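## Task

Pull the dust plug from a single LC port and set the plug in the tray. The port is in column 6 of 6 counting from the left, block 6 of 10 counting from the top, and hole 3 of 4 counting from the top. Then inspect that port with the probe. As long as the most recent inspection shows dirt, clean this port and no other: take the cleaner out of its holder and insert it fully, until its body bottoms out. Finish with an inspection that shows a clean end face, with the probe withdrawn and the cleaner returned to its holder. The probe only captures an image when it is fully inserted and kept still. Touching other items or using force can fail the task. The robot must not fall over or be left tilted.

## Robot and tools

ROBOT. The LinearBot has an omnidirectional base and a column about 1.7 m tall. A carriage rides the column (lift_m) and carries two identical six-joint arms, left and right, each ending in a two-finger gripper. Arm bases sit about 0.57 m + lift_m above the floor, and carriage parts hang about 0.15 m lower. A hand reaches 0.78 m from its shoulder but only about 0.38 m below its arm base. The hand is roughly 0.16 m long and 0.1 m wide (0.14 m open); fingertips taper to about 5 mm thick. Parked joints 1-6: 0, 0.05, 0.05, 1.45, 0, 0. Cameras: carriage_camera (fixed, facing forward, tilted about 20 degrees down), left_wrist_camera and right_wrist_camera (looking past the fingertips).

FRAMES. Base frame: metres, origin on the floor below the base centre, x forward, y left, z up. The result fields left_hand and right_hand give the point midway between the finger pads in this frame, plus quat_wxyz; the hand's z axis runs along the fingers and its y axis is the opening direction. base_odometry is measured in the frame the base had at scene start, from wheel turns only (slip counts as travel, heading in rad, left positive, -3.142 to 3.142). Reported hand positions can be off, usually the true hand is lower, especially at long reach.

move. One call runs one action and returns state plus images. Action keys: base, joints, speeds, min_time_s; cameras only selects images (omitted, null or ["all"] gives all; [] gives none). An empty call just reports. base takes exactly one of: translate_m (relative straight drive, forward positive, -2 to 2 m), strafe_m (relative sideways, left positive, -2 to 2 m), rotate_rad (relative turn on the spot, counter-clockwise positive, -6.3 to 6.3). These are offsets from where the last reported state placed the base. joints is one object, keyed by joint name, with absolute targets, not offsets: lift_m 0 to 1 m (done within ±0.004); for each arm (left_ or right_ prefix) joint1_rad -2.617 to 3.054 (yaw about vertical, 0 forward, positive left, ±0.02); joint2_rad 0 to 3.141 (shoulder; 0 upper arm back and level, 1.57 up, 3.14 forward level, ±0.105); joint3_rad 0 to 3.141 (elbow, 0 folded, 3.14 straight, ±0.06); joint4_rad -1.57 to 1.57 (wrist pitch, positive lifts fingertips, ±0.04); joint5_rad -1.57 to 1.57 (wrist yaw, positive swings fingertips to the right, ±0.025); joint6_rad -2.094 to 2.094 (roll about the finger axis, positive clockwise looking from the forearm, ±0.02); gripper_m 0 to 0.093 m pad gap (±0.004). Omitted joints may still be driving to earlier targets. speeds caps top speed for this action only: translate_m and strafe_m 0.02-0.5 m/s, rotate_rad 0.05-1.57 rad/s, lift_m 0.08-0.25 m/s (maxima are defaults). min_time_s (0.1-8) sets a minimum duration for each arm and gripper motion; it gives straighter, gentler paths. No action exceeds 15 s; base moves time out at 14 s. Unknown keys make a call invalid; out-of-range values get it refused, and after a refusal or a stop, the remaining move, wait and finished_scene calls of that reply are skipped.

RESULTS. The move line reads done, or the worst status among motions. Statuses: done; off_target (resting short, may still push); contact_stop and time_out (target dropped, holding in place); not_followed (arm targets withheld because arms would nearly touch; the gripper still acts); limit_stop_at_motor_heat. on_its_own lists uncommanded behaviour, where "held at" is a target. motor_effort is percent of maximum, positive toward larger joint values, with the action's peak in brackets; a lift effort that keeps dropping while lowering means a hand is resting on something. Joint torques are listed per arm in joint order; joints 1-3 wrap at ±28 N m. A gripper clamped on a hard part may read narrower than it (up to 5 mm) and say off_target; shut on nothing it reads 0.000-0.003. Release by commanding a gap well above the reading. The pictures line names the images in order; images may lag the state slightly.

wait: seconds 0 to 10, plus cameras; commands nothing. zoom_image: camera plus region [x0, y0, x1, y1] in pixels of that camera's latest full 896x504 image, origin top-left, at most 504x504; only cameras included in the newest images can be zoomed. finished_scene: scene is the number of the scene being ended; irreversible, and it requires the goal to hold with the robot idle.

CAMERAS. Calibration (K, distortion, T_world_to_cam mapping base frame to camera) is given per camera; wrist camera poses follow the joint readings and so carry extra error.

HAZARDS. Arms have no contact stop: a blocked arm keeps pressing and snaps to target when freed. The base stops on wheel overload but ignores the arms. To free a stuck base, back off about 0.2 m the way you came. Never reverse under a table edge. Keep the arms from striking or squeezing each other, including fingers. The robot tips most easily with a high carriage, outstretched or loaded arms, pushing or abrupt stops; only images reveal a lean. Extended arms heat up even while you think: on a MOTOR HOT line, park the arm; at 100 °C the arm drops for 30-60 s. Avoid drops, releasing moving parts, slams and hard pushes.

Each tool is called after "Emit:" as name(argument=value, ...), one argument or row to a line, values as JSON.

## Session

Emit:
move(
)

Scene clock: 0.00 s.
Joint torques (N m): no reading
base_odometry: x=+0.000 y=+0.000 heading=+0.000
base_status: not commanded
joint_positions: lift_m=+0.254 left_joint1_rad=-0.576 left_joint2_rad=+1.223 left_joint3_rad=+0.845 left_joint4_rad=+0.546 left_joint5_rad=+0.197 left_joint6_rad=-0.034 left_gripper_m=+0.09396 right_joint1_rad=+0.503 right_joint2_rad=+1.200 right_joint3_rad=+0.786 right_joint4_rad=+0.291 right_joint5_rad=+0.525 right_joint6_rad=+0.026 right_gripper_m=+0.04693
joint_status: not commanded
motor_effort: lift_m=+34 drive_wheels=+1
left_hand: x=+0.5558 y=+0.0493 z=+1.2238 quat_wxyz=(+0.706, +0.244, +0.599, -0.289) (m; base frame)
right_hand: x=+0.6094 y=-0.1913 z=+1.1446 quat_wxyz=(+0.668, -0.004, +0.744, -0.021) (m; base frame)
pictures: carriage_camera, left_wrist_camera, right_wrist_camera

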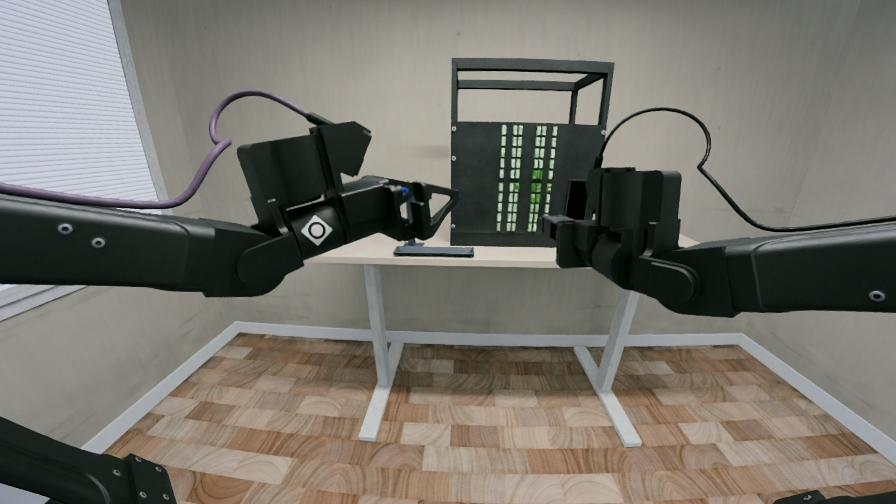

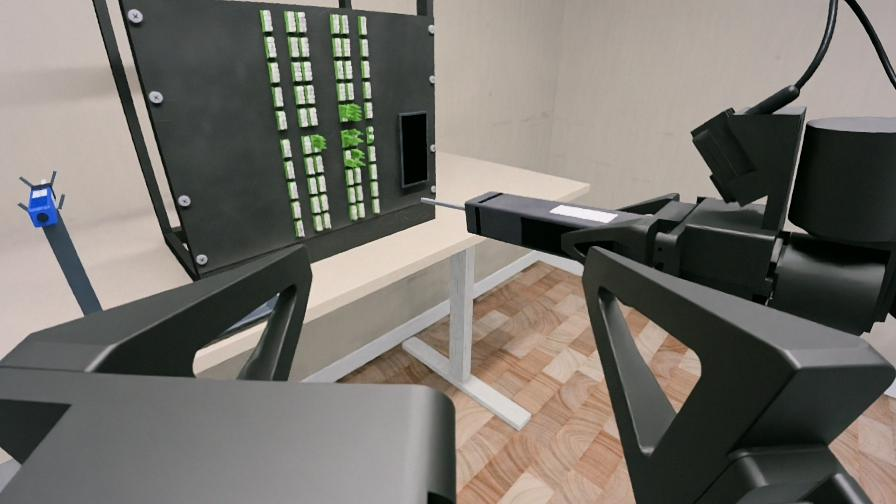

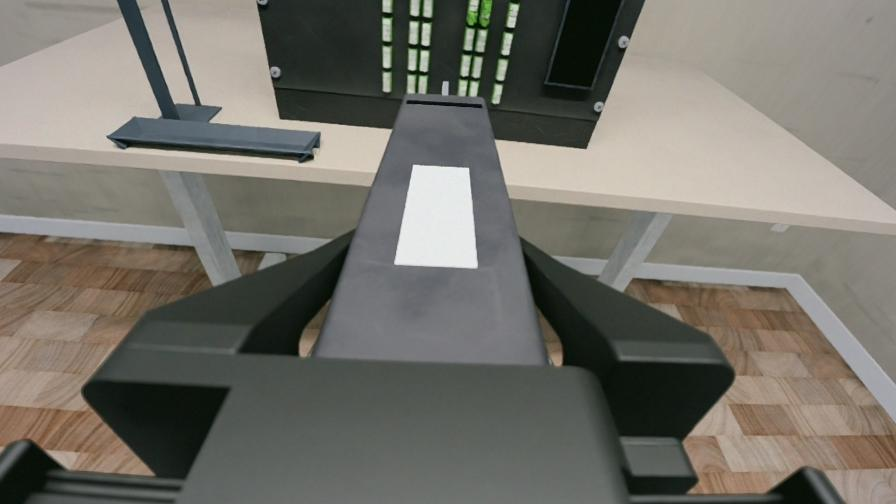

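Emit:
zoom_image(
  camera="carriage_camera",
  region=[360, 50, 660, 270],
)

Emit:
zoom_image(
  camera="left_wrist_camera",
  region=[240, 0, 450, 250],
)

Emit:
zoom_image(
  camera="left_wrist_camera",
  region=[0, 100, 300, 350],
)

Emit:
zoom_image(
  camera="right_wrist_camera",
  region=[90, 0, 540, 280],
)

Scaled by 1.680 from the camera's 896x504 image, which has a finer 1280x720 frame.

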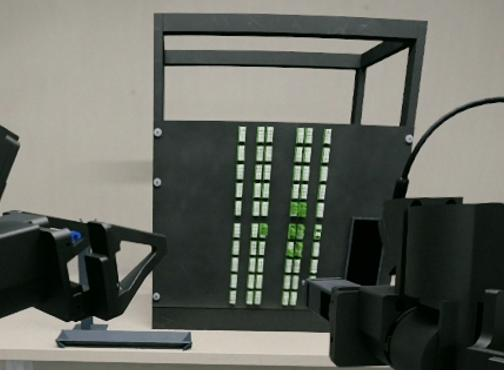

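Scaled by 2.016 from the camera's 896x504 image, which has a finer 1280x720 frame.

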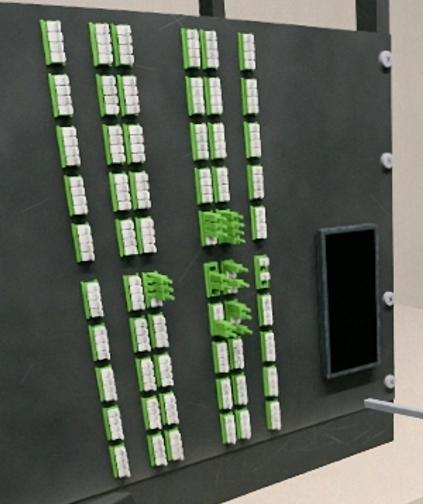

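Scaled by 1.680 from the camera's 896x504 image, which has a finer 1280x720 frame.

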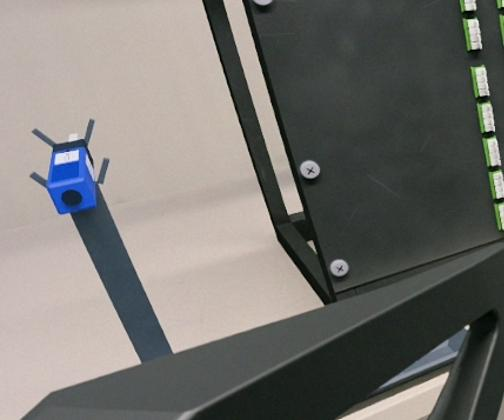

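Scaled by 1.120 from the camera's 896x504 image, which has a finer 1280x720 frame.

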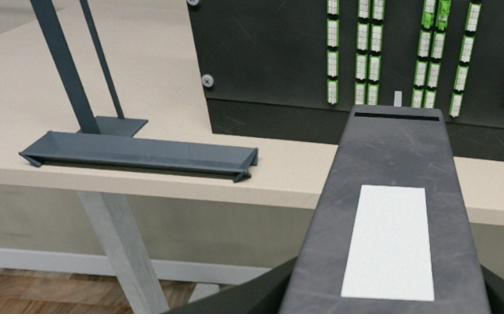

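Emit:
move(
  base={"strafe_m": -0.42},
  joints={"left_joint1_rad": 0, "left_joint5_rad": 0, "left_joint4_rad": 0.9, "left_joint6_rad": 0, "right_joint1_rad": -0.1, "right_joint5_rad": -0.1},
  speeds={"strafe_m": 0.15},
  min_time_s=3,
)

Scene clock: 31.57 s.
Joint torques (N m): left_arm=[0.95 -4.44 6.3 1.58 -0.19 0.04] | right_arm=[-0.1 -4.82 7.6 3.06 -0.09 0.04]
move: done
base_odometry: x=+0.000 y=-0.420 heading=+0.000
base_status: done
joint_positions: lift_m=+0.254 left_joint1_rad=-0.006 left_joint2_rad=+1.223 left_joint3_rad=+0.845 left_joint4_rad=+0.885 left_joint5_rad=+0.014 left_joint6_rad=-0.007 left_gripper_m=+0.09396 right_joint1_rad=-0.097 right_joint2_rad=+1.205 right_joint3_rad=+0.785 right_joint4_rad=+0.282 right_joint5_rad=-0.091 right_joint6_rad=+0.026 right_gripper_m=+0.04693
joint_status: all done
motor_effort: lift_m=+34(34) drive_wheels=-1(10)
left_hand: x=+0.6174 y=+0.3006 z=+1.3028 quat_wxyz=(+0.862, +0.006, +0.507, -0.009) (m; base frame)
right_hand: x=+0.6388 y=-0.3306 z=+1.1377 quat_wxyz=(+0.657, +0.017, +0.754, +0.011) (m; base frame)
pictures: carriage_camera, left_wrist_camera, right_wrist_camera
camera_calibration:
left_wrist_camera: T_world_to_cam=[[-0.0366147, -0.999294, 0.00838994, 0.316212], [-0.0915825, -0.00500485, -0.995785, 1.36383], [0.995124, -0.0372287, -0.0913346, -0.359621], [0, 0, 0, 1]] pos_world=[0.494348, 0.309426, 1.32258]
right_wrist_camera: T_world_to_cam=[[0.00454623, -0.999921, 0.0117193, -0.353201], [-0.699445, -0.0115553, -0.714593, 1.25635], [0.714672, -0.0049483, -0.699443, 0.46028], [0, 0, 0, 1]] pos_world=[0.551407, -0.336378, 1.22386]

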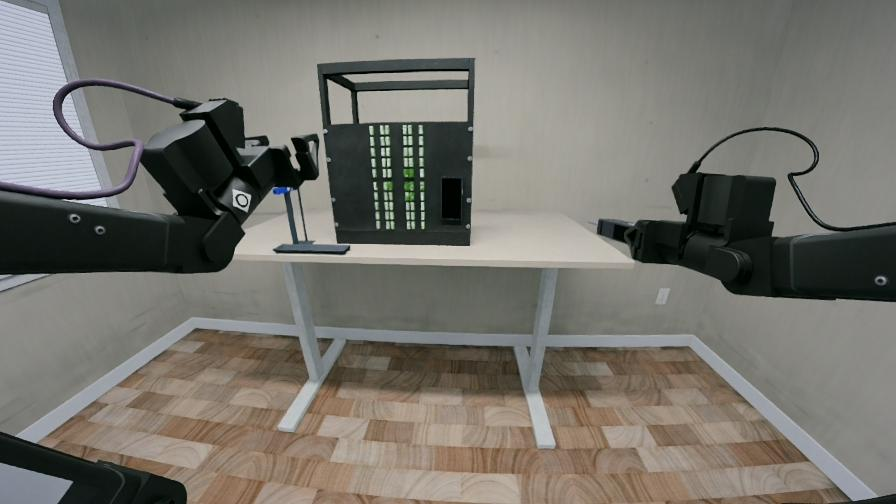

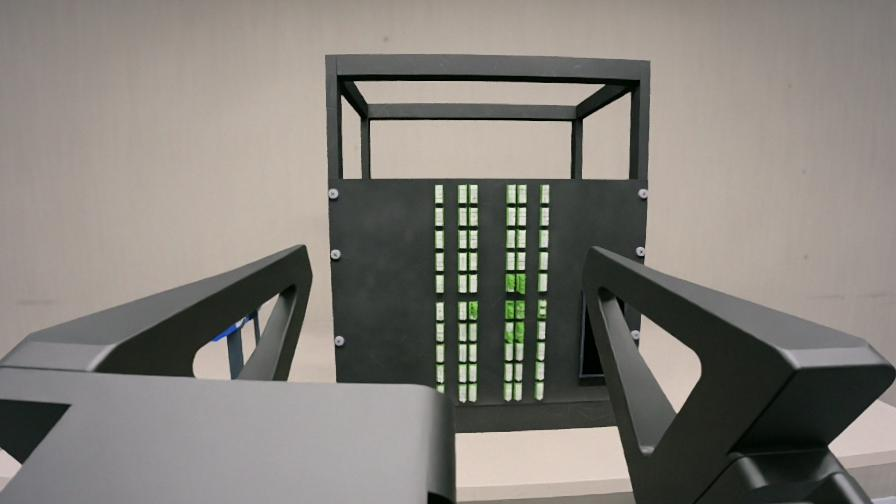

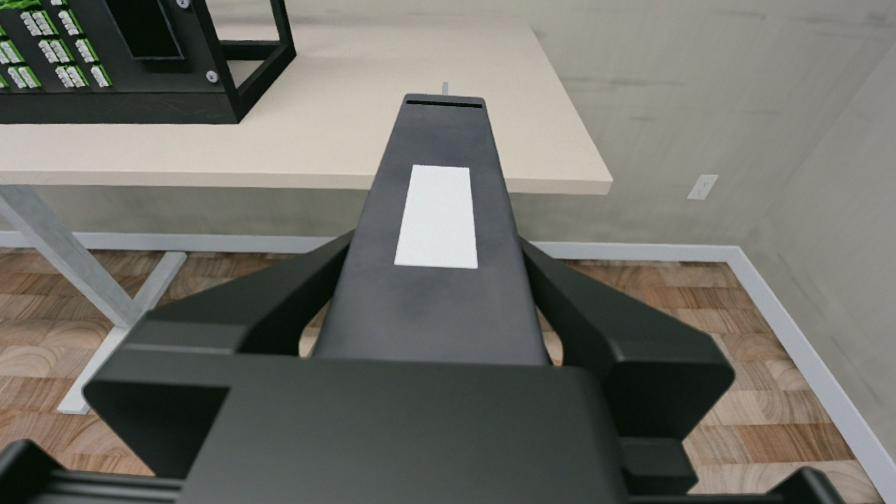

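Emit:
zoom_image(
  camera="left_wrist_camera",
  region=[420, 170, 660, 410],
)

Emit:
move(
  base={"strafe_m": -0.18},
  cameras=[],
)

Emit:
move(
  base={"translate_m": 0.22},
  speeds={"translate_m": 0.15},
)

Emit:
zoom_image(
  camera="left_wrist_camera",
  region=[300, 170, 620, 440],
)

Scaled by 2.100 from the camera's 896x504 image, which has a finer 1280x720 frame.

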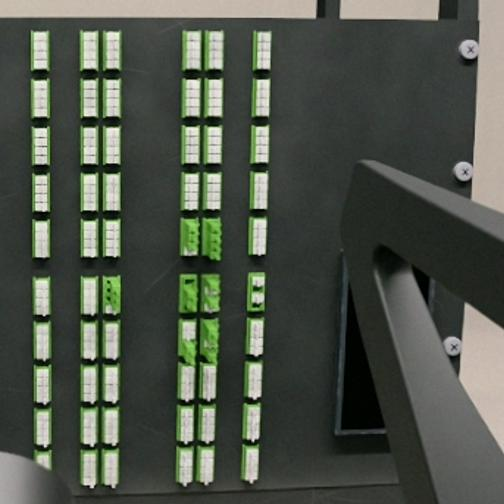

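Scene clock: 43.47 s.
Joint torques (N m): left_arm=[0.5 -4.53 6.22 1.58 -0.15 0] | right_arm=[0.09 -4.83 7.53 3.08 -0.09 0.04]
move: done
base_odometry: x=+0.001 y=-0.600 heading=+0.001
base_status: done
joint_positions: lift_m=+0.254 left_joint1_rad=-0.004 left_joint2_rad=+1.223 left_joint3_rad=+0.845 left_joint4_rad=+0.888 left_joint5_rad=+0.012 left_joint6_rad=-0.006 left_gripper_m=+0.09396 right_joint1_rad=-0.100 right_joint2_rad=+1.205 right_joint3_rad=+0.785 right_joint4_rad=+0.280 right_joint5_rad=-0.094 right_joint6_rad=+0.026 right_gripper_m=+0.04693
joint_status: not commanded
motor_effort: lift_m=+34(34) drive_wheels=-1(10)
left_hand: x=+0.6170 y=+0.3019 z=+1.3034 quat_wxyz=(+0.863, +0.005, +0.506, -0.007) (m; base frame)
right_hand: x=+0.6387 y=-0.3310 z=+1.1372 quat_wxyz=(+0.656, +0.017, +0.754, +0.011) (m; base frame)
pictures: none
No camera images: "cameras" was empty.

Scene clock: 45.93 s.
Joint torques (N m): left_arm=[0.59 -4.23 6.23 1.54 -0.15 0.05] | right_arm=[0.08 -5.01 7.69 3.09 -0.08 0.04]
move: done
base_odometry: x=+0.221 y=-0.600 heading=+0.000
base_status: done
joint_positions: lift_m=+0.254 left_joint1_rad=-0.004 left_joint2_rad=+1.223 left_joint3_rad=+0.845 left_joint4_rad=+0.891 left_joint5_rad=+0.012 left_joint6_rad=-0.006 left_gripper_m=+0.09396 right_joint1_rad=-0.100 right_joint2_rad=+1.207 right_joint3_rad=+0.785 right_joint4_rad=+0.279 right_joint5_rad=-0.094 right_joint6_rad=+0.026 right_gripper_m=+0.04693
joint_status: not commanded
motor_effort: lift_m=+34(34) drive_wheels=-2(10)
left_hand: x=+0.6167 y=+0.3019 z=+1.3040 quat_wxyz=(+0.863, +0.005, +0.504, -0.007) (m; base frame)
right_hand: x=+0.6390 y=-0.3310 z=+1.1359 quat_wxyz=(+0.655, +0.017, +0.755, +0.011) (m; base frame)
pictures: carriage_camera, left_wrist_camera, right_wrist_camera
camera_calibration:
left_wrist_camera: T_world_to_cam=[[-0.0323194, -0.999441, 0.00850183, 0.314649], [-0.0858652, -0.00569836, -0.99629, 1.36241], [0.995782, -0.0329295, -0.085633, -0.367919], [0, 0, 0, 1]] pos_world=[0.49352, 0.310121, 1.32317]
right_wrist_camera: T_world_to_cam=[[0.0056746, -0.999927, 0.0106351, -0.353087], [-0.703414, -0.0115507, -0.710686, 1.25325], [0.710757, -0.00344804, -0.703429, 0.466347], [0, 0, 0, 1]] pos_world=[0.552096, -0.336977, 1.22246]

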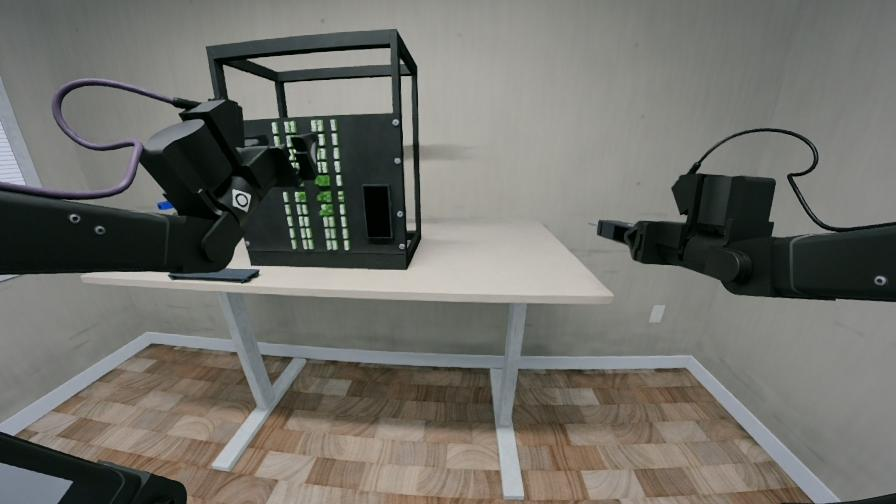

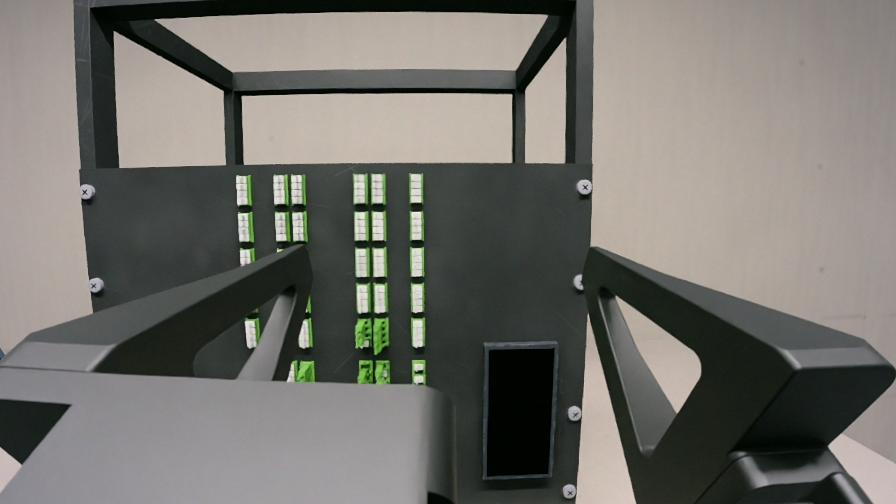

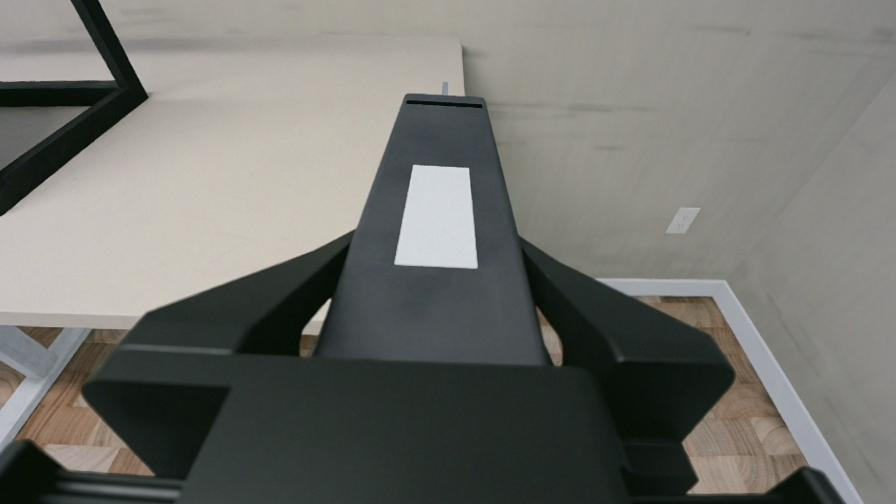

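Scaled by 1.575 from the camera's 896x504 image, which has a finer 1280x720 frame.

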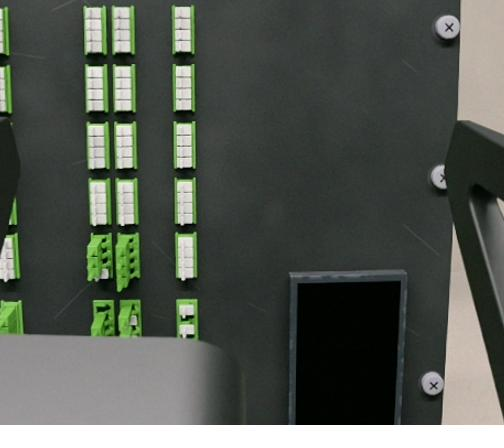

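Emit:
move(
  joints={"left_joint4_rad": 0.38},
  min_time_s=2,
  cameras=["left_wrist_camera"],
)

Emit:
zoom_image(
  camera="left_wrist_camera",
  region=[300, 0, 600, 300],
)

Scene clock: 50.97 s.
Joint torques (N m): left_arm=[0.55 -4.94 6.72 1.72 -0.08 0.05] | right_arm=[0.09 -5.03 7.61 3.09 -0.08 0.04]
move: done
base_odometry: x=+0.221 y=-0.600 heading=+0.000
base_status: not commanded
joint_positions: lift_m=+0.254 left_joint1_rad=-0.004 left_joint2_rad=+1.223 left_joint3_rad=+0.845 left_joint4_rad=+0.394 left_joint5_rad=+0.012 left_joint6_rad=-0.006 left_gripper_m=+0.09396 right_joint1_rad=-0.100 right_joint2_rad=+1.207 right_joint3_rad=+0.785 right_joint4_rad=+0.279 right_joint5_rad=-0.094 right_joint6_rad=+0.026 right_gripper_m=+0.04693
joint_status: all done
motor_effort: lift_m=+34(34) drive_wheels=-2(2)
left_hand: x=+0.6483 y=+0.3017 z=+1.1872 quat_wxyz=(+0.713, +0.004, +0.701, -0.008) (m; base frame)
right_hand: x=+0.6390 y=-0.3310 z=+1.1359 quat_wxyz=(+0.655, +0.017, +0.755, +0.011) (m; base frame)
pictures: left_wrist_camera
camera_calibration:
left_wrist_camera: T_world_to_cam=[[-0.0248121, -0.999473, 0.0209231, 0.296961], [-0.550861, -0.00379619, -0.834588, 1.35762], [0.834228, -0.0322336, -0.550477, 0.246976], [0, 0, 0, 1]] pos_world=[0.549192, 0.309919, 1.26279]

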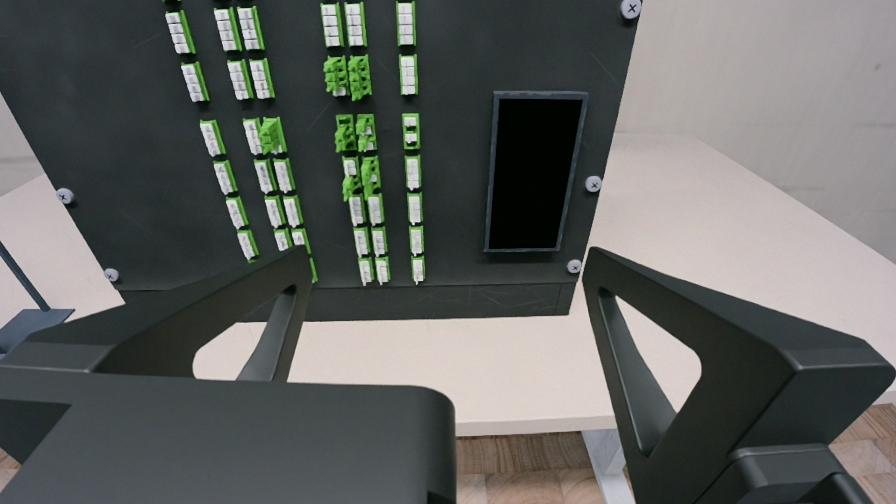

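Scaled by 1.680 from the camera's 896x504 image, which has a finer 1280x720 frame.

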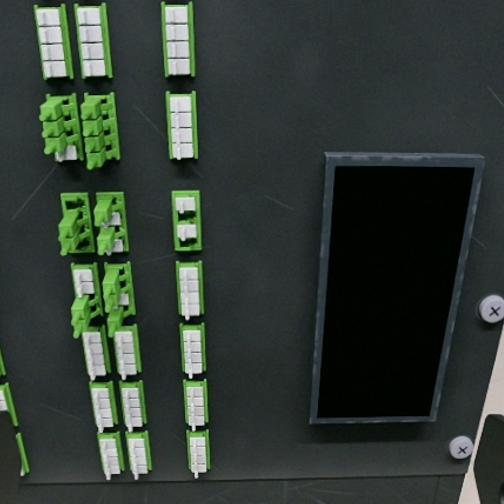

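Emit:
move(
  base={"strafe_m": 0.03},
  joints={"lift_m": 0.224, "left_gripper_m": 0.04},
  cameras=[],
)

Emit:
move(
  base={"translate_m": 0.13},
  speeds={"translate_m": 0.1},
  cameras=["left_wrist_camera", "carriage_camera"],
)

Emit:
zoom_image(
  camera="left_wrist_camera",
  region=[340, 80, 560, 280],
)

Scene clock: 73.07 s.
Joint torques (N m): left_arm=[0.36 -4.9 6.67 1.82 -0.13 0.02] | right_arm=[0.14 -5.38 8.42 3.26 -0.06 0.04]
move: done
base_odometry: x=+0.221 y=-0.570 heading=+0.000
base_status: done
joint_positions: lift_m=+0.224 left_joint1_rad=-0.002 left_joint2_rad=+1.223 left_joint3_rad=+0.845 left_joint4_rad=+0.379 left_joint5_rad=+0.010 left_joint6_rad=-0.006 left_gripper_m=+0.04009 right_joint1_rad=-0.099 right_joint2_rad=+1.211 right_joint3_rad=+0.775 right_joint4_rad=+0.264 right_joint5_rad=-0.096 right_joint6_rad=+0.026 right_gripper_m=+0.04693
joint_status: all done
motor_effort: lift_m=+35(39) drive_wheels=+2(10)
left_hand: x=+0.6484 y=+0.3030 z=+1.1532 quat_wxyz=(+0.708, +0.002, +0.707, -0.006) (m; base frame)
right_hand: x=+0.6382 y=-0.3303 z=+1.0952 quat_wxyz=(+0.644, +0.017, +0.765, +0.013) (m; base frame)
pictures: none
No camera images: "cameras" was empty.

Scene clock: 75.17 s.
Joint torques (N m): left_arm=[0.23 -4.86 6.54 1.85 -0.13 0] | right_arm=[0.09 -5.38 8.43 3.25 -0.06 0.04]
move: done
base_odometry: x=+0.351 y=-0.570 heading=+0.000
base_status: done
joint_positions: lift_m=+0.224 left_joint1_rad=-0.002 left_joint2_rad=+1.223 left_joint3_rad=+0.845 left_joint4_rad=+0.379 left_joint5_rad=+0.010 left_joint6_rad=-0.006 left_gripper_m=+0.04009 right_joint1_rad=-0.099 right_joint2_rad=+1.211 right_joint3_rad=+0.775 right_joint4_rad=+0.265 right_joint5_rad=-0.096 right_joint6_rad=+0.026 right_gripper_m=+0.04693
joint_status: not commanded
motor_effort: lift_m=+35(35) drive_wheels=-2(11)
left_hand: x=+0.6484 y=+0.3030 z=+1.1532 quat_wxyz=(+0.708, +0.002, +0.707, -0.006) (m; base frame)
right_hand: x=+0.6382 y=-0.3303 z=+1.0954 quat_wxyz=(+0.644, +0.017, +0.765, +0.013) (m; base frame)
pictures: carriage_camera, left_wrist_camera
camera_calibration:
carriage_camera: T_world_to_cam=[[0.0471794, -0.998877, 0.00432653, -0.0142494], [-0.351189, -0.020642, -0.936077, 1.21366], [0.935115, 0.0426441, -0.351769, 0.299121], [0, 0, 0, 1]] pos_world=[0.147185, -0.00193668, 1.24137]
left_wrist_camera: T_world_to_cam=[[-0.0203268, -0.999569, 0.0211973, 0.29579], [-0.562625, -0.00608987, -0.82669, 1.32849], [0.826462, -0.0287301, -0.562258, 0.245835], [0, 0, 0, 1]] pos_world=[0.550281, 0.310816, 1.2302]

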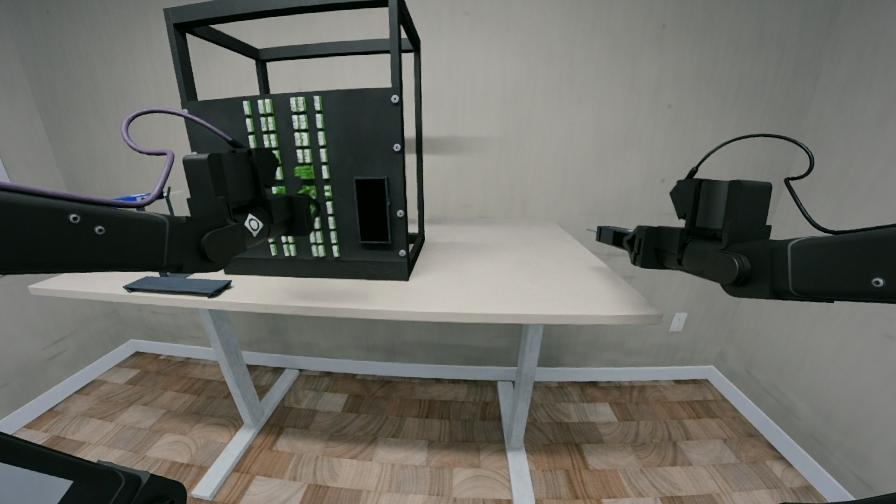

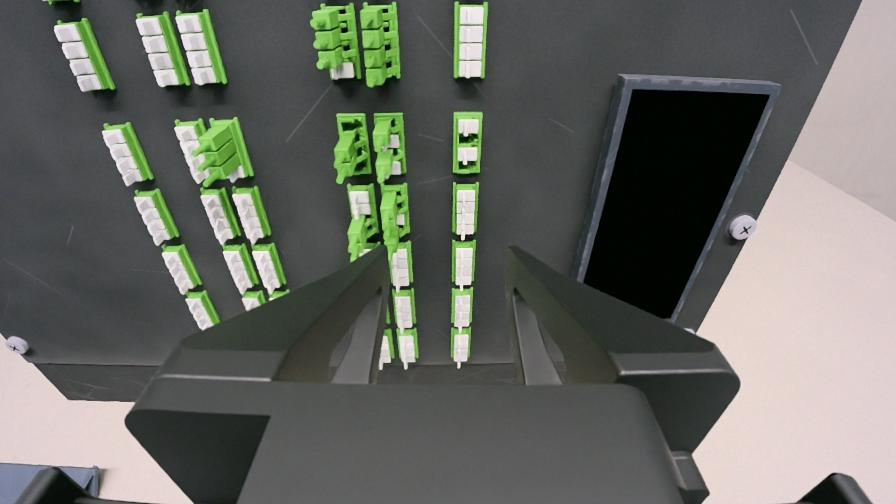

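Scaled by 2.291 from the camera's 896x504 image, which has a finer 1280x720 frame.

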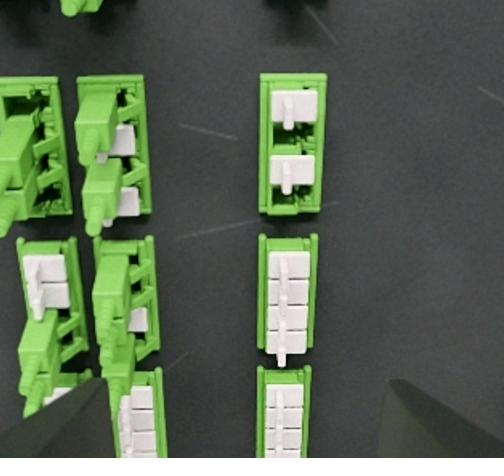

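Emit:
move(
  base={"strafe_m": -0.0105},
  joints={"lift_m": 0.219, "left_gripper_m": 0.018},
  cameras=[],
)

Emit:
move(
  base={"translate_m": 0.06},
  speeds={"translate_m": 0.06},
  cameras=["left_wrist_camera"],
)

Emit:
zoom_image(
  camera="left_wrist_camera",
  region=[360, 120, 540, 280],
)

Scene clock: 83.27 s.
Joint torques (N m): left_arm=[0.32 -4.86 6.68 1.88 -0.12 -0.04] | right_arm=[0.12 -5.5 8.47 3.22 -0.05 0.04]
move: done
base_odometry: x=+0.351 y=-0.580 heading=+0.001
base_status: done
joint_positions: lift_m=+0.219 left_joint1_rad=-0.001 left_joint2_rad=+1.223 left_joint3_rad=+0.845 left_joint4_rad=+0.376 left_joint5_rad=+0.009 left_joint6_rad=-0.006 left_gripper_m=+0.01809 right_joint1_rad=-0.100 right_joint2_rad=+1.212 right_joint3_rad=+0.774 right_joint4_rad=+0.266 right_joint5_rad=-0.097 right_joint6_rad=+0.026 right_gripper_m=+0.04693
joint_status: all done
motor_effort: lift_m=+35(37) drive_wheels=-2(8)
left_hand: x=+0.6485 y=+0.3034 z=+1.1473 quat_wxyz=(+0.706, +0.002, +0.708, -0.006) (m; base frame)
right_hand: x=+0.6383 y=-0.3303 z=+1.0902 quat_wxyz=(+0.644, +0.017, +0.765, +0.013) (m; base frame)
pictures: none
No camera images: "cameras" was empty.

Scene clock: 84.93 s.
Joint torques (N m): left_arm=[0.27 -4.78 6.75 1.9 -0.11 0.02] | right_arm=[0.09 -5.34 8.38 3.24 -0.05 0.04]
move: done
base_odometry: x=+0.411 y=-0.581 heading=+0.000
base_status: done
joint_positions: lift_m=+0.219 left_joint1_rad=-0.001 left_joint2_rad=+1.223 left_joint3_rad=+0.845 left_joint4_rad=+0.377 left_joint5_rad=+0.009 left_joint6_rad=-0.006 left_gripper_m=+0.01809 right_joint1_rad=-0.100 right_joint2_rad=+1.212 right_joint3_rad=+0.774 right_joint4_rad=+0.266 right_joint5_rad=-0.097 right_joint6_rad=+0.026 right_gripper_m=+0.04693
joint_status: not commanded
motor_effort: lift_m=+35(35) drive_wheels=-2(13)
left_hand: x=+0.6485 y=+0.3034 z=+1.1474 quat_wxyz=(+0.707, +0.002, +0.708, -0.006) (m; base frame)
right_hand: x=+0.6383 y=-0.3303 z=+1.0902 quat_wxyz=(+0.644, +0.017, +0.765, +0.013) (m; base frame)
pictures: left_wrist_camera
camera_calibration:
left_wrist_camera: T_world_to_cam=[[-0.0187438, -0.999607, 0.0208215, 0.295712], [-0.565118, -0.00658749, -0.824984, 1.32355], [0.824797, -0.0272299, -0.564773, 0.246038], [0, 0, 0, 1]] pos_world=[0.550575, 0.311014, 1.22471]

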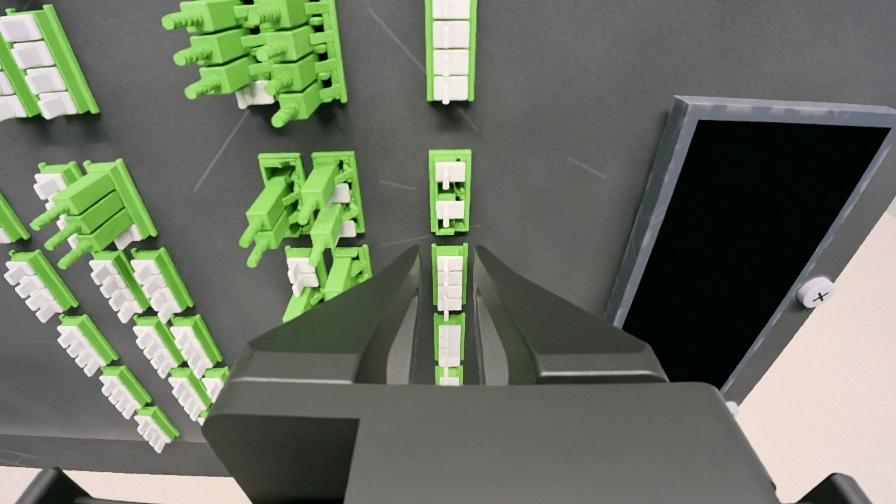

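Scaled by 2.800 from the camera's 896x504 image, which has a finer 1280x720 frame.

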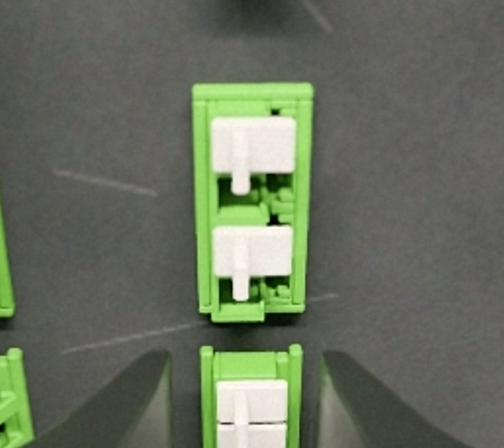

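Emit:
move(
  base={"translate_m": 0.025},
  joints={"lift_m": 0.214},
  speeds={"translate_m": 0.03},
  cameras=["left_wrist_camera"],
)

Emit:
zoom_image(
  camera="left_wrist_camera",
  region=[380, 140, 520, 280],
)

Scene clock: 95.67 s.
Joint torques (N m): left_arm=[0.28 3.37 7.84 2.73 -0.11 0.07] | right_arm=[0.1 -5.39 8.39 3.26 -0.05 0.04]
move: done
base_odometry: x=+0.436 y=-0.581 heading=+0.000
base_status: done
joint_positions: lift_m=+0.214 left_joint1_rad=-0.001 left_joint2_rad=+1.150 left_joint3_rad=+0.830 left_joint4_rad=+0.286 left_joint5_rad=+0.007 left_joint6_rad=-0.006 left_gripper_m=+0.01806 right_joint1_rad=-0.100 right_joint2_rad=+1.211 right_joint3_rad=+0.774 right_joint4_rad=+0.265 right_joint5_rad=-0.097 right_joint6_rad=+0.026 right_gripper_m=+0.04693
joint_status: all done
motor_effort: lift_m=+35(38) drive_wheels=+5(12)
left_hand: x=+0.6322 y=+0.3037 z=+1.1416 quat_wxyz=(+0.695, +0.001, +0.719, -0.005) (m; base frame)
right_hand: x=+0.6383 y=-0.3303 z=+1.0852 quat_wxyz=(+0.644, +0.017, +0.765, +0.013) (m; base frame)
pictures: left_wrist_camera
camera_calibration:
left_wrist_camera: T_world_to_cam=[[-0.0165308, -0.999637, 0.0212978, 0.293846], [-0.591846, -0.00738537, -0.806017, 1.30512], [0.805881, -0.0259292, -0.591509, 0.298294], [0, 0, 0, 1]] pos_world=[0.5369, 0.311113, 1.22214]

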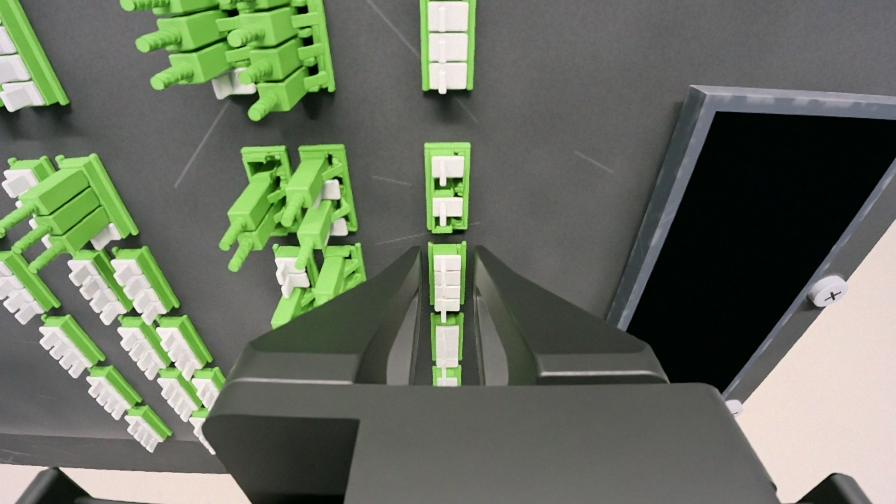

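Scaled by 3.600 from the camera's 896x504 image, which has a finer 1280x720 frame.

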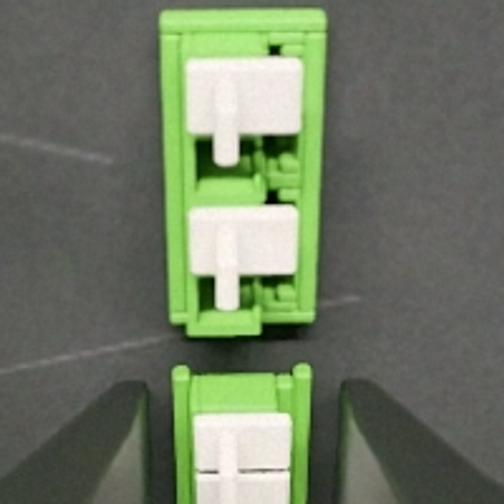

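Emit:
move(
  base={"translate_m": -0.065},
  speeds={"translate_m": 0.06},
  cameras=["left_wrist_camera"],
)

Emit:
zoom_image(
  camera="left_wrist_camera",
  region=[360, 100, 540, 280],
)

Scene clock: 107.80 s.
Joint torques (N m): left_arm=[0.34 -4.3 7.75 2 -0.08 -0.02] | right_arm=[0.12 -5.42 8.39 3.24 -0.05 0.04]
move: done
base_odometry: x=+0.371 y=-0.581 heading=+0.001
base_status: done
joint_positions: lift_m=+0.214 left_joint1_rad=-0.001 left_joint2_rad=+1.218 left_joint3_rad=+0.830 left_joint4_rad=+0.367 left_joint5_rad=+0.007 left_joint6_rad=-0.006 left_gripper_m=+0.01806 right_joint1_rad=-0.100 right_joint2_rad=+1.211 right_joint3_rad=+0.774 right_joint4_rad=+0.265 right_joint5_rad=-0.097 right_joint6_rad=+0.026 right_gripper_m=+0.04693
joint_status: not commanded
motor_effort: lift_m=+35(35) drive_wheels=+3(8)
left_hand: x=+0.6469 y=+0.3037 z=+1.1345 quat_wxyz=(+0.700, +0.001, +0.715, -0.005) (m; base frame)
right_hand: x=+0.6383 y=-0.3303 z=+1.0852 quat_wxyz=(+0.644, +0.017, +0.765, +0.013) (m; base frame)
pictures: left_wrist_camera
camera_calibration:
left_wrist_camera: T_world_to_cam=[[-0.0168287, -0.999633, 0.0212216, 0.294505], [-0.58135, -0.0074857, -0.813619, 1.31], [0.81348, -0.0260293, -0.581011, 0.265452], [0, 0, 0, 1]] pos_world=[0.550586, 0.311113, 1.21382]

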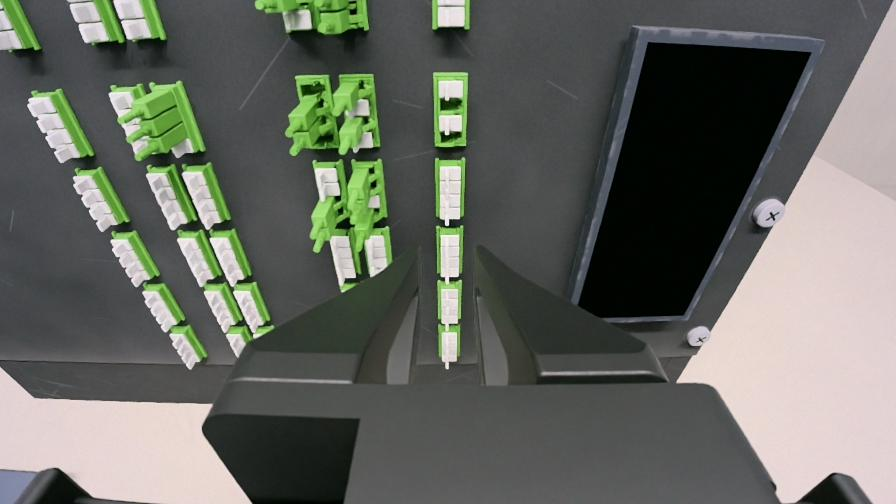

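Scaled by 2.800 from the camera's 896x504 image, which has a finer 1280x720 frame.

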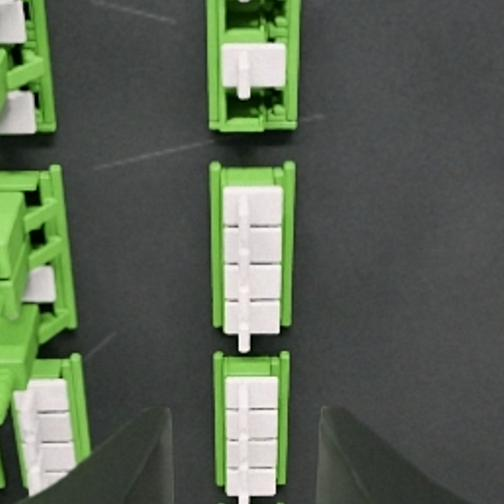

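Emit:
move(
  base={"translate_m": 0.02},
  joints={"lift_m": 0.242, "left_joint2_rad": 1.223, "left_joint3_rad": 0.845, "left_joint4_rad": 0.385, "left_joint1_rad": 0.001},
  speeds={"translate_m": 0.05},
  cameras=["left_wrist_camera"],
)

Emit:
zoom_image(
  camera="left_wrist_camera",
  region=[360, 140, 540, 320],
)

Scene clock: 113.53 s.
Joint torques (N m): left_arm=[0.36 -4.36 7.68 1.9 -0.09 0.03] | right_arm=[0.1 -5.41 8.55 3.14 -0.05 0.04]
move: done
base_odometry: x=+0.391 y=-0.581 heading=+0.000
base_status: done
joint_positions: lift_m=+0.242 left_joint1_rad=-0.001 left_joint2_rad=+1.219 left_joint3_rad=+0.830 left_joint4_rad=+0.382 left_joint5_rad=+0.007 left_joint6_rad=-0.006 left_gripper_m=+0.01806 right_joint1_rad=-0.100 right_joint2_rad=+1.212 right_joint3_rad=+0.774 right_joint4_rad=+0.275 right_joint5_rad=-0.097 right_joint6_rad=+0.026 right_gripper_m=+0.04693
joint_status: all done
motor_effort: lift_m=+33(42) drive_wheels=-2(9)
left_hand: x=+0.6470 y=+0.3037 z=+1.1665 quat_wxyz=(+0.705, +0.001, +0.709, -0.005) (m; base frame)
right_hand: x=+0.6387 y=-0.3304 z=+1.1152 quat_wxyz=(+0.647, +0.016, +0.762, +0.013) (m; base frame)
pictures: left_wrist_camera
camera_calibration:
left_wrist_camera: T_world_to_cam=[[-0.0171508, -0.999633, 0.0209625, 0.294343], [-0.568843, -0.00748644, -0.822412, 1.3382], [0.822267, -0.0260294, -0.568506, 0.263546], [0, 0, 0, 1]] pos_world=[0.549571, 0.311113, 1.24421]

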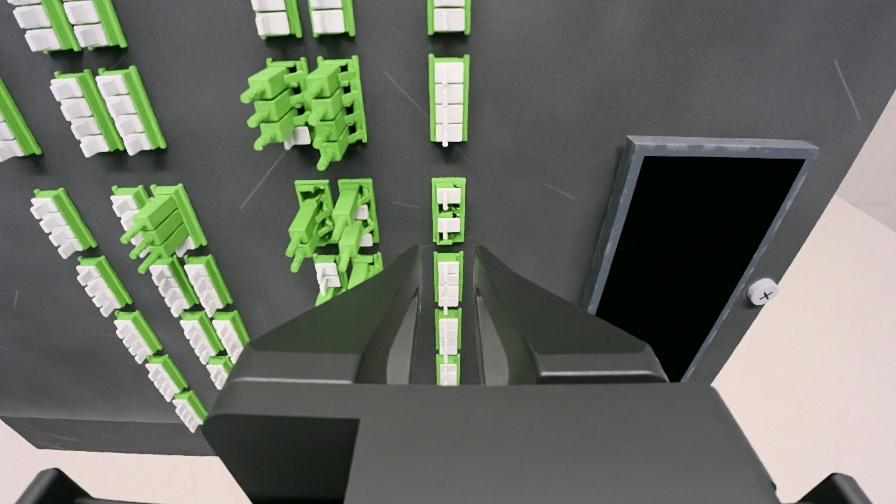

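Scaled by 2.800 from the camera's 896x504 image, which has a finer 1280x720 frame.

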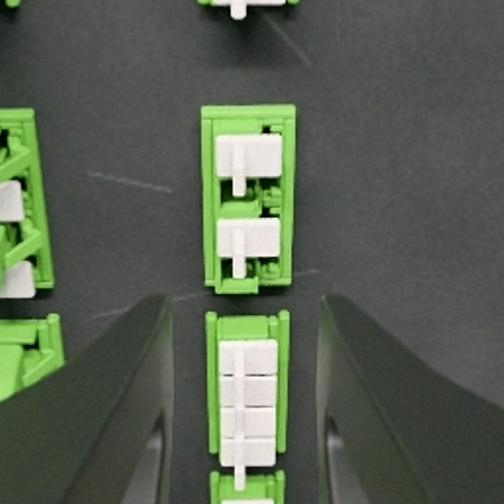

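Emit:
move(
  base={"strafe_m": 0.002},
  joints={"lift_m": 0.246, "left_gripper_m": 0.014},
  cameras=[],
)

Emit:
move(
  base={"translate_m": 0.01},
  speeds={"translate_m": 0.03},
  cameras=["left_wrist_camera"],
)

Emit:
zoom_image(
  camera="left_wrist_camera",
  region=[380, 180, 520, 320],
)

Scene clock: 121.77 s.
Joint torques (N m): left_arm=[0.05 -4.33 7.68 1.79 -0.08 -0.01] | right_arm=[0.01 -5.44 8.58 3.14 -0.04 0.04]
move: done
base_odometry: x=+0.391 y=-0.579 heading=+0.000
base_status: done
joint_positions: lift_m=+0.246 left_joint1_rad=+0.001 left_joint2_rad=+1.220 left_joint3_rad=+0.830 left_joint4_rad=+0.385 left_joint5_rad=+0.006 left_joint6_rad=-0.005 left_gripper_m=+0.01408 right_joint1_rad=-0.100 right_joint2_rad=+1.212 right_joint3_rad=+0.774 right_joint4_rad=+0.273 right_joint5_rad=-0.098 right_joint6_rad=+0.026 right_gripper_m=+0.04693
joint_status: all done
motor_effort: lift_m=+34(37) drive_wheels=-1(7)
left_hand: x=+0.6474 y=+0.3049 z=+1.1704 quat_wxyz=(+0.705, +0.000, +0.709, -0.004) (m; base frame)
right_hand: x=+0.6386 y=-0.3302 z=+1.1186 quat_wxyz=(+0.646, +0.016, +0.763, +0.014) (m; base frame)
pictures: none
No camera images: "cameras" was empty.

Scene clock: 122.70 s.
Joint torques (N m): left_arm=[0.13 -4.45 7.77 1.87 -0.05 0.02] | right_arm=[0.1 -5.38 8.66 3.18 -0.04 0.04]
move: done
base_odometry: x=+0.401 y=-0.579 heading=-0.001
base_status: done
joint_positions: lift_m=+0.246 left_joint1_rad=+0.001 left_joint2_rad=+1.221 left_joint3_rad=+0.830 left_joint4_rad=+0.385 left_joint5_rad=+0.005 left_joint6_rad=-0.005 left_gripper_m=+0.01408 right_joint1_rad=-0.100 right_joint2_rad=+1.212 right_joint3_rad=+0.774 right_joint4_rad=+0.272 right_joint5_rad=-0.098 right_joint6_rad=+0.026 right_gripper_m=+0.04693
joint_status: not commanded
motor_effort: lift_m=+34(34) drive_wheels=-1(10)
left_hand: x=+0.6474 y=+0.3053 z=+1.1702 quat_wxyz=(+0.705, -0.001, +0.709, -0.003) (m; base frame)
right_hand: x=+0.6385 y=-0.3302 z=+1.1185 quat_wxyz=(+0.646, +0.016, +0.763, +0.014) (m; base frame)
pictures: left_wrist_camera
camera_calibration:
left_wrist_camera: T_world_to_cam=[[-0.0117661, -0.999728, 0.0201361, 0.293365], [-0.568474, -0.00987877, -0.822642, 1.3423], [0.822617, -0.0211261, -0.568203, 0.263274], [0, 0, 0, 1]] pos_world=[0.549939, 0.312108, 1.24792]

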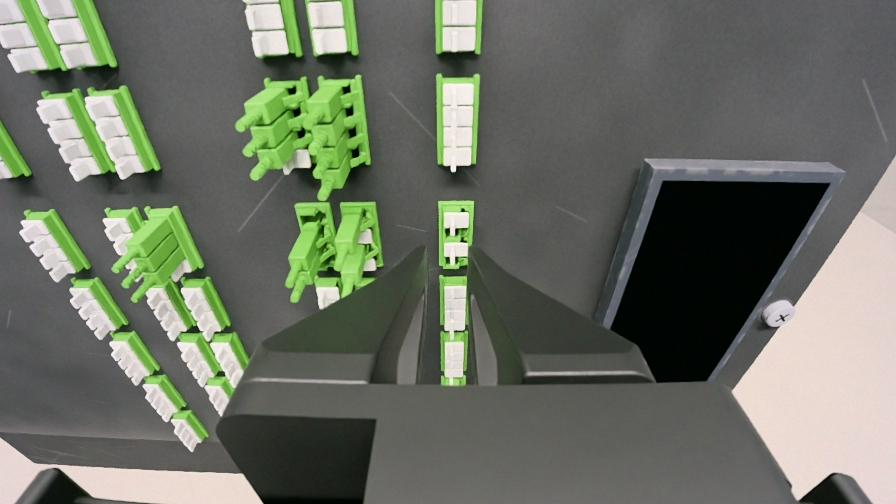

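Scaled by 3.600 from the camera's 896x504 image, which has a finer 1280x720 frame.

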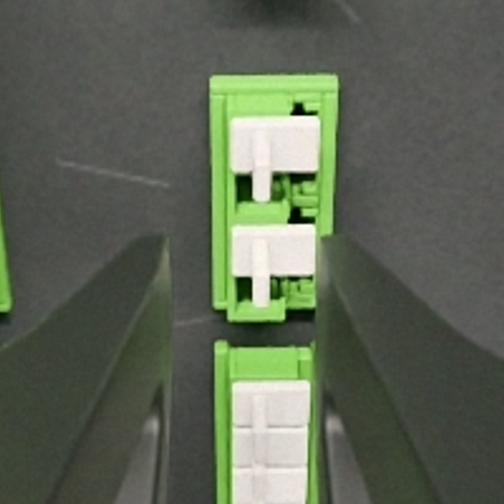

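Emit:
move(
  base={"strafe_m": -0.0012},
  cameras=[],
)

Emit:
move(
  base={"translate_m": 0.007},
  speeds={"translate_m": 0.03},
  cameras=["left_wrist_camera"],
)

Emit:
zoom_image(
  camera="left_wrist_camera",
  region=[380, 180, 520, 320],
)

Scene clock: 131.67 s.
Joint torques (N m): left_arm=[0.25 -4.48 7.56 1.83 -0.08 0.03] | right_arm=[0.2 -5.44 8.53 3.17 -0.04 0.04]
move: done
base_odometry: x=+0.401 y=-0.580 heading=-0.001
base_status: done
joint_positions: lift_m=+0.246 left_joint1_rad=+0.001 left_joint2_rad=+1.221 left_joint3_rad=+0.830 left_joint4_rad=+0.385 left_joint5_rad=+0.003 left_joint6_rad=-0.005 left_gripper_m=+0.01408 right_joint1_rad=-0.101 right_joint2_rad=+1.212 right_joint3_rad=+0.774 right_joint4_rad=+0.271 right_joint5_rad=-0.098 right_joint6_rad=+0.026 right_gripper_m=+0.04693
joint_status: not commanded
motor_effort: lift_m=+34(34) drive_wheels=+2(3)
left_hand: x=+0.6474 y=+0.3053 z=+1.1702 quat_wxyz=(+0.705, -0.001, +0.709, -0.003) (m; base frame)
right_hand: x=+0.6385 y=-0.3306 z=+1.1183 quat_wxyz=(+0.646, +0.017, +0.763, +0.013) (m; base frame)
pictures: none
No camera images: "cameras" was empty.

Scene clock: 132.30 s.
Joint torques (N m): left_arm=[0.2 -4.49 7.77 1.84 -0.06 -0.01] | right_arm=[0.16 -5.39 8.65 3.17 -0.05 0.04]
move: done
base_odometry: x=+0.408 y=-0.580 heading=-0.001
base_status: done
joint_positions: lift_m=+0.246 left_joint1_rad=+0.001 left_joint2_rad=+1.221 left_joint3_rad=+0.830 left_joint4_rad=+0.385 left_joint5_rad=+0.003 left_joint6_rad=-0.005 left_gripper_m=+0.01408 right_joint1_rad=-0.101 right_joint2_rad=+1.212 right_joint3_rad=+0.774 right_joint4_rad=+0.271 right_joint5_rad=-0.098 right_joint6_rad=+0.026 right_gripper_m=+0.04693
joint_status: not commanded
motor_effort: lift_m=+34(34) drive_wheels=+0(8)
left_hand: x=+0.6474 y=+0.3053 z=+1.1702 quat_wxyz=(+0.705, -0.001, +0.709, -0.003) (m; base frame)
right_hand: x=+0.6385 y=-0.3306 z=+1.1183 quat_wxyz=(+0.646, +0.017, +0.763, +0.013) (m; base frame)
pictures: left_wrist_camera
camera_calibration:
left_wrist_camera: T_world_to_cam=[[-0.0110453, -0.999736, 0.020123, 0.292987], [-0.568469, -0.0102778, -0.82264, 1.34241], [0.82263, -0.0205256, -0.568206, 0.263087], [0, 0, 0, 1]] pos_world=[0.549934, 0.312107, 1.24792]

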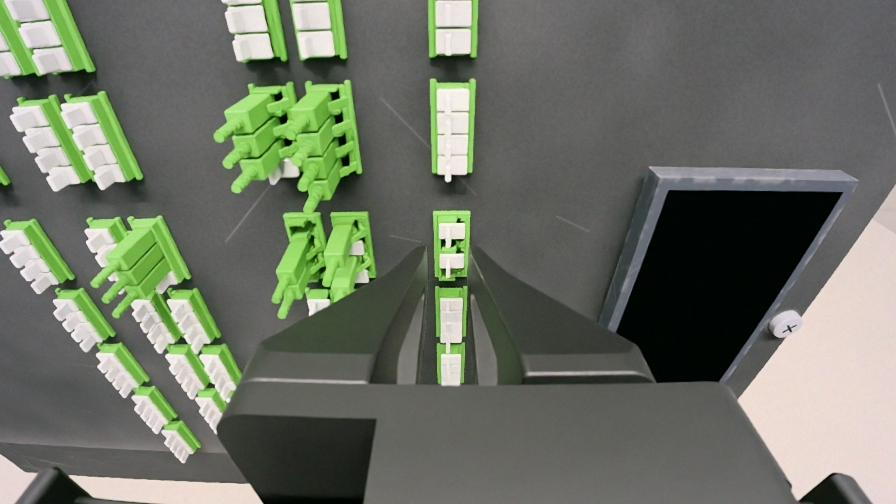

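Scaled by 3.600 from the camera's 896x504 image, which has a finer 1280x720 frame.

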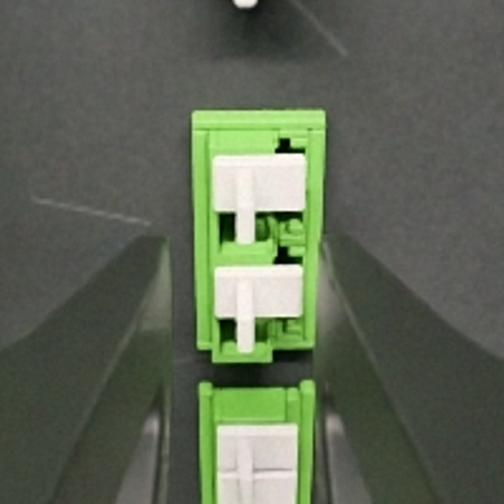

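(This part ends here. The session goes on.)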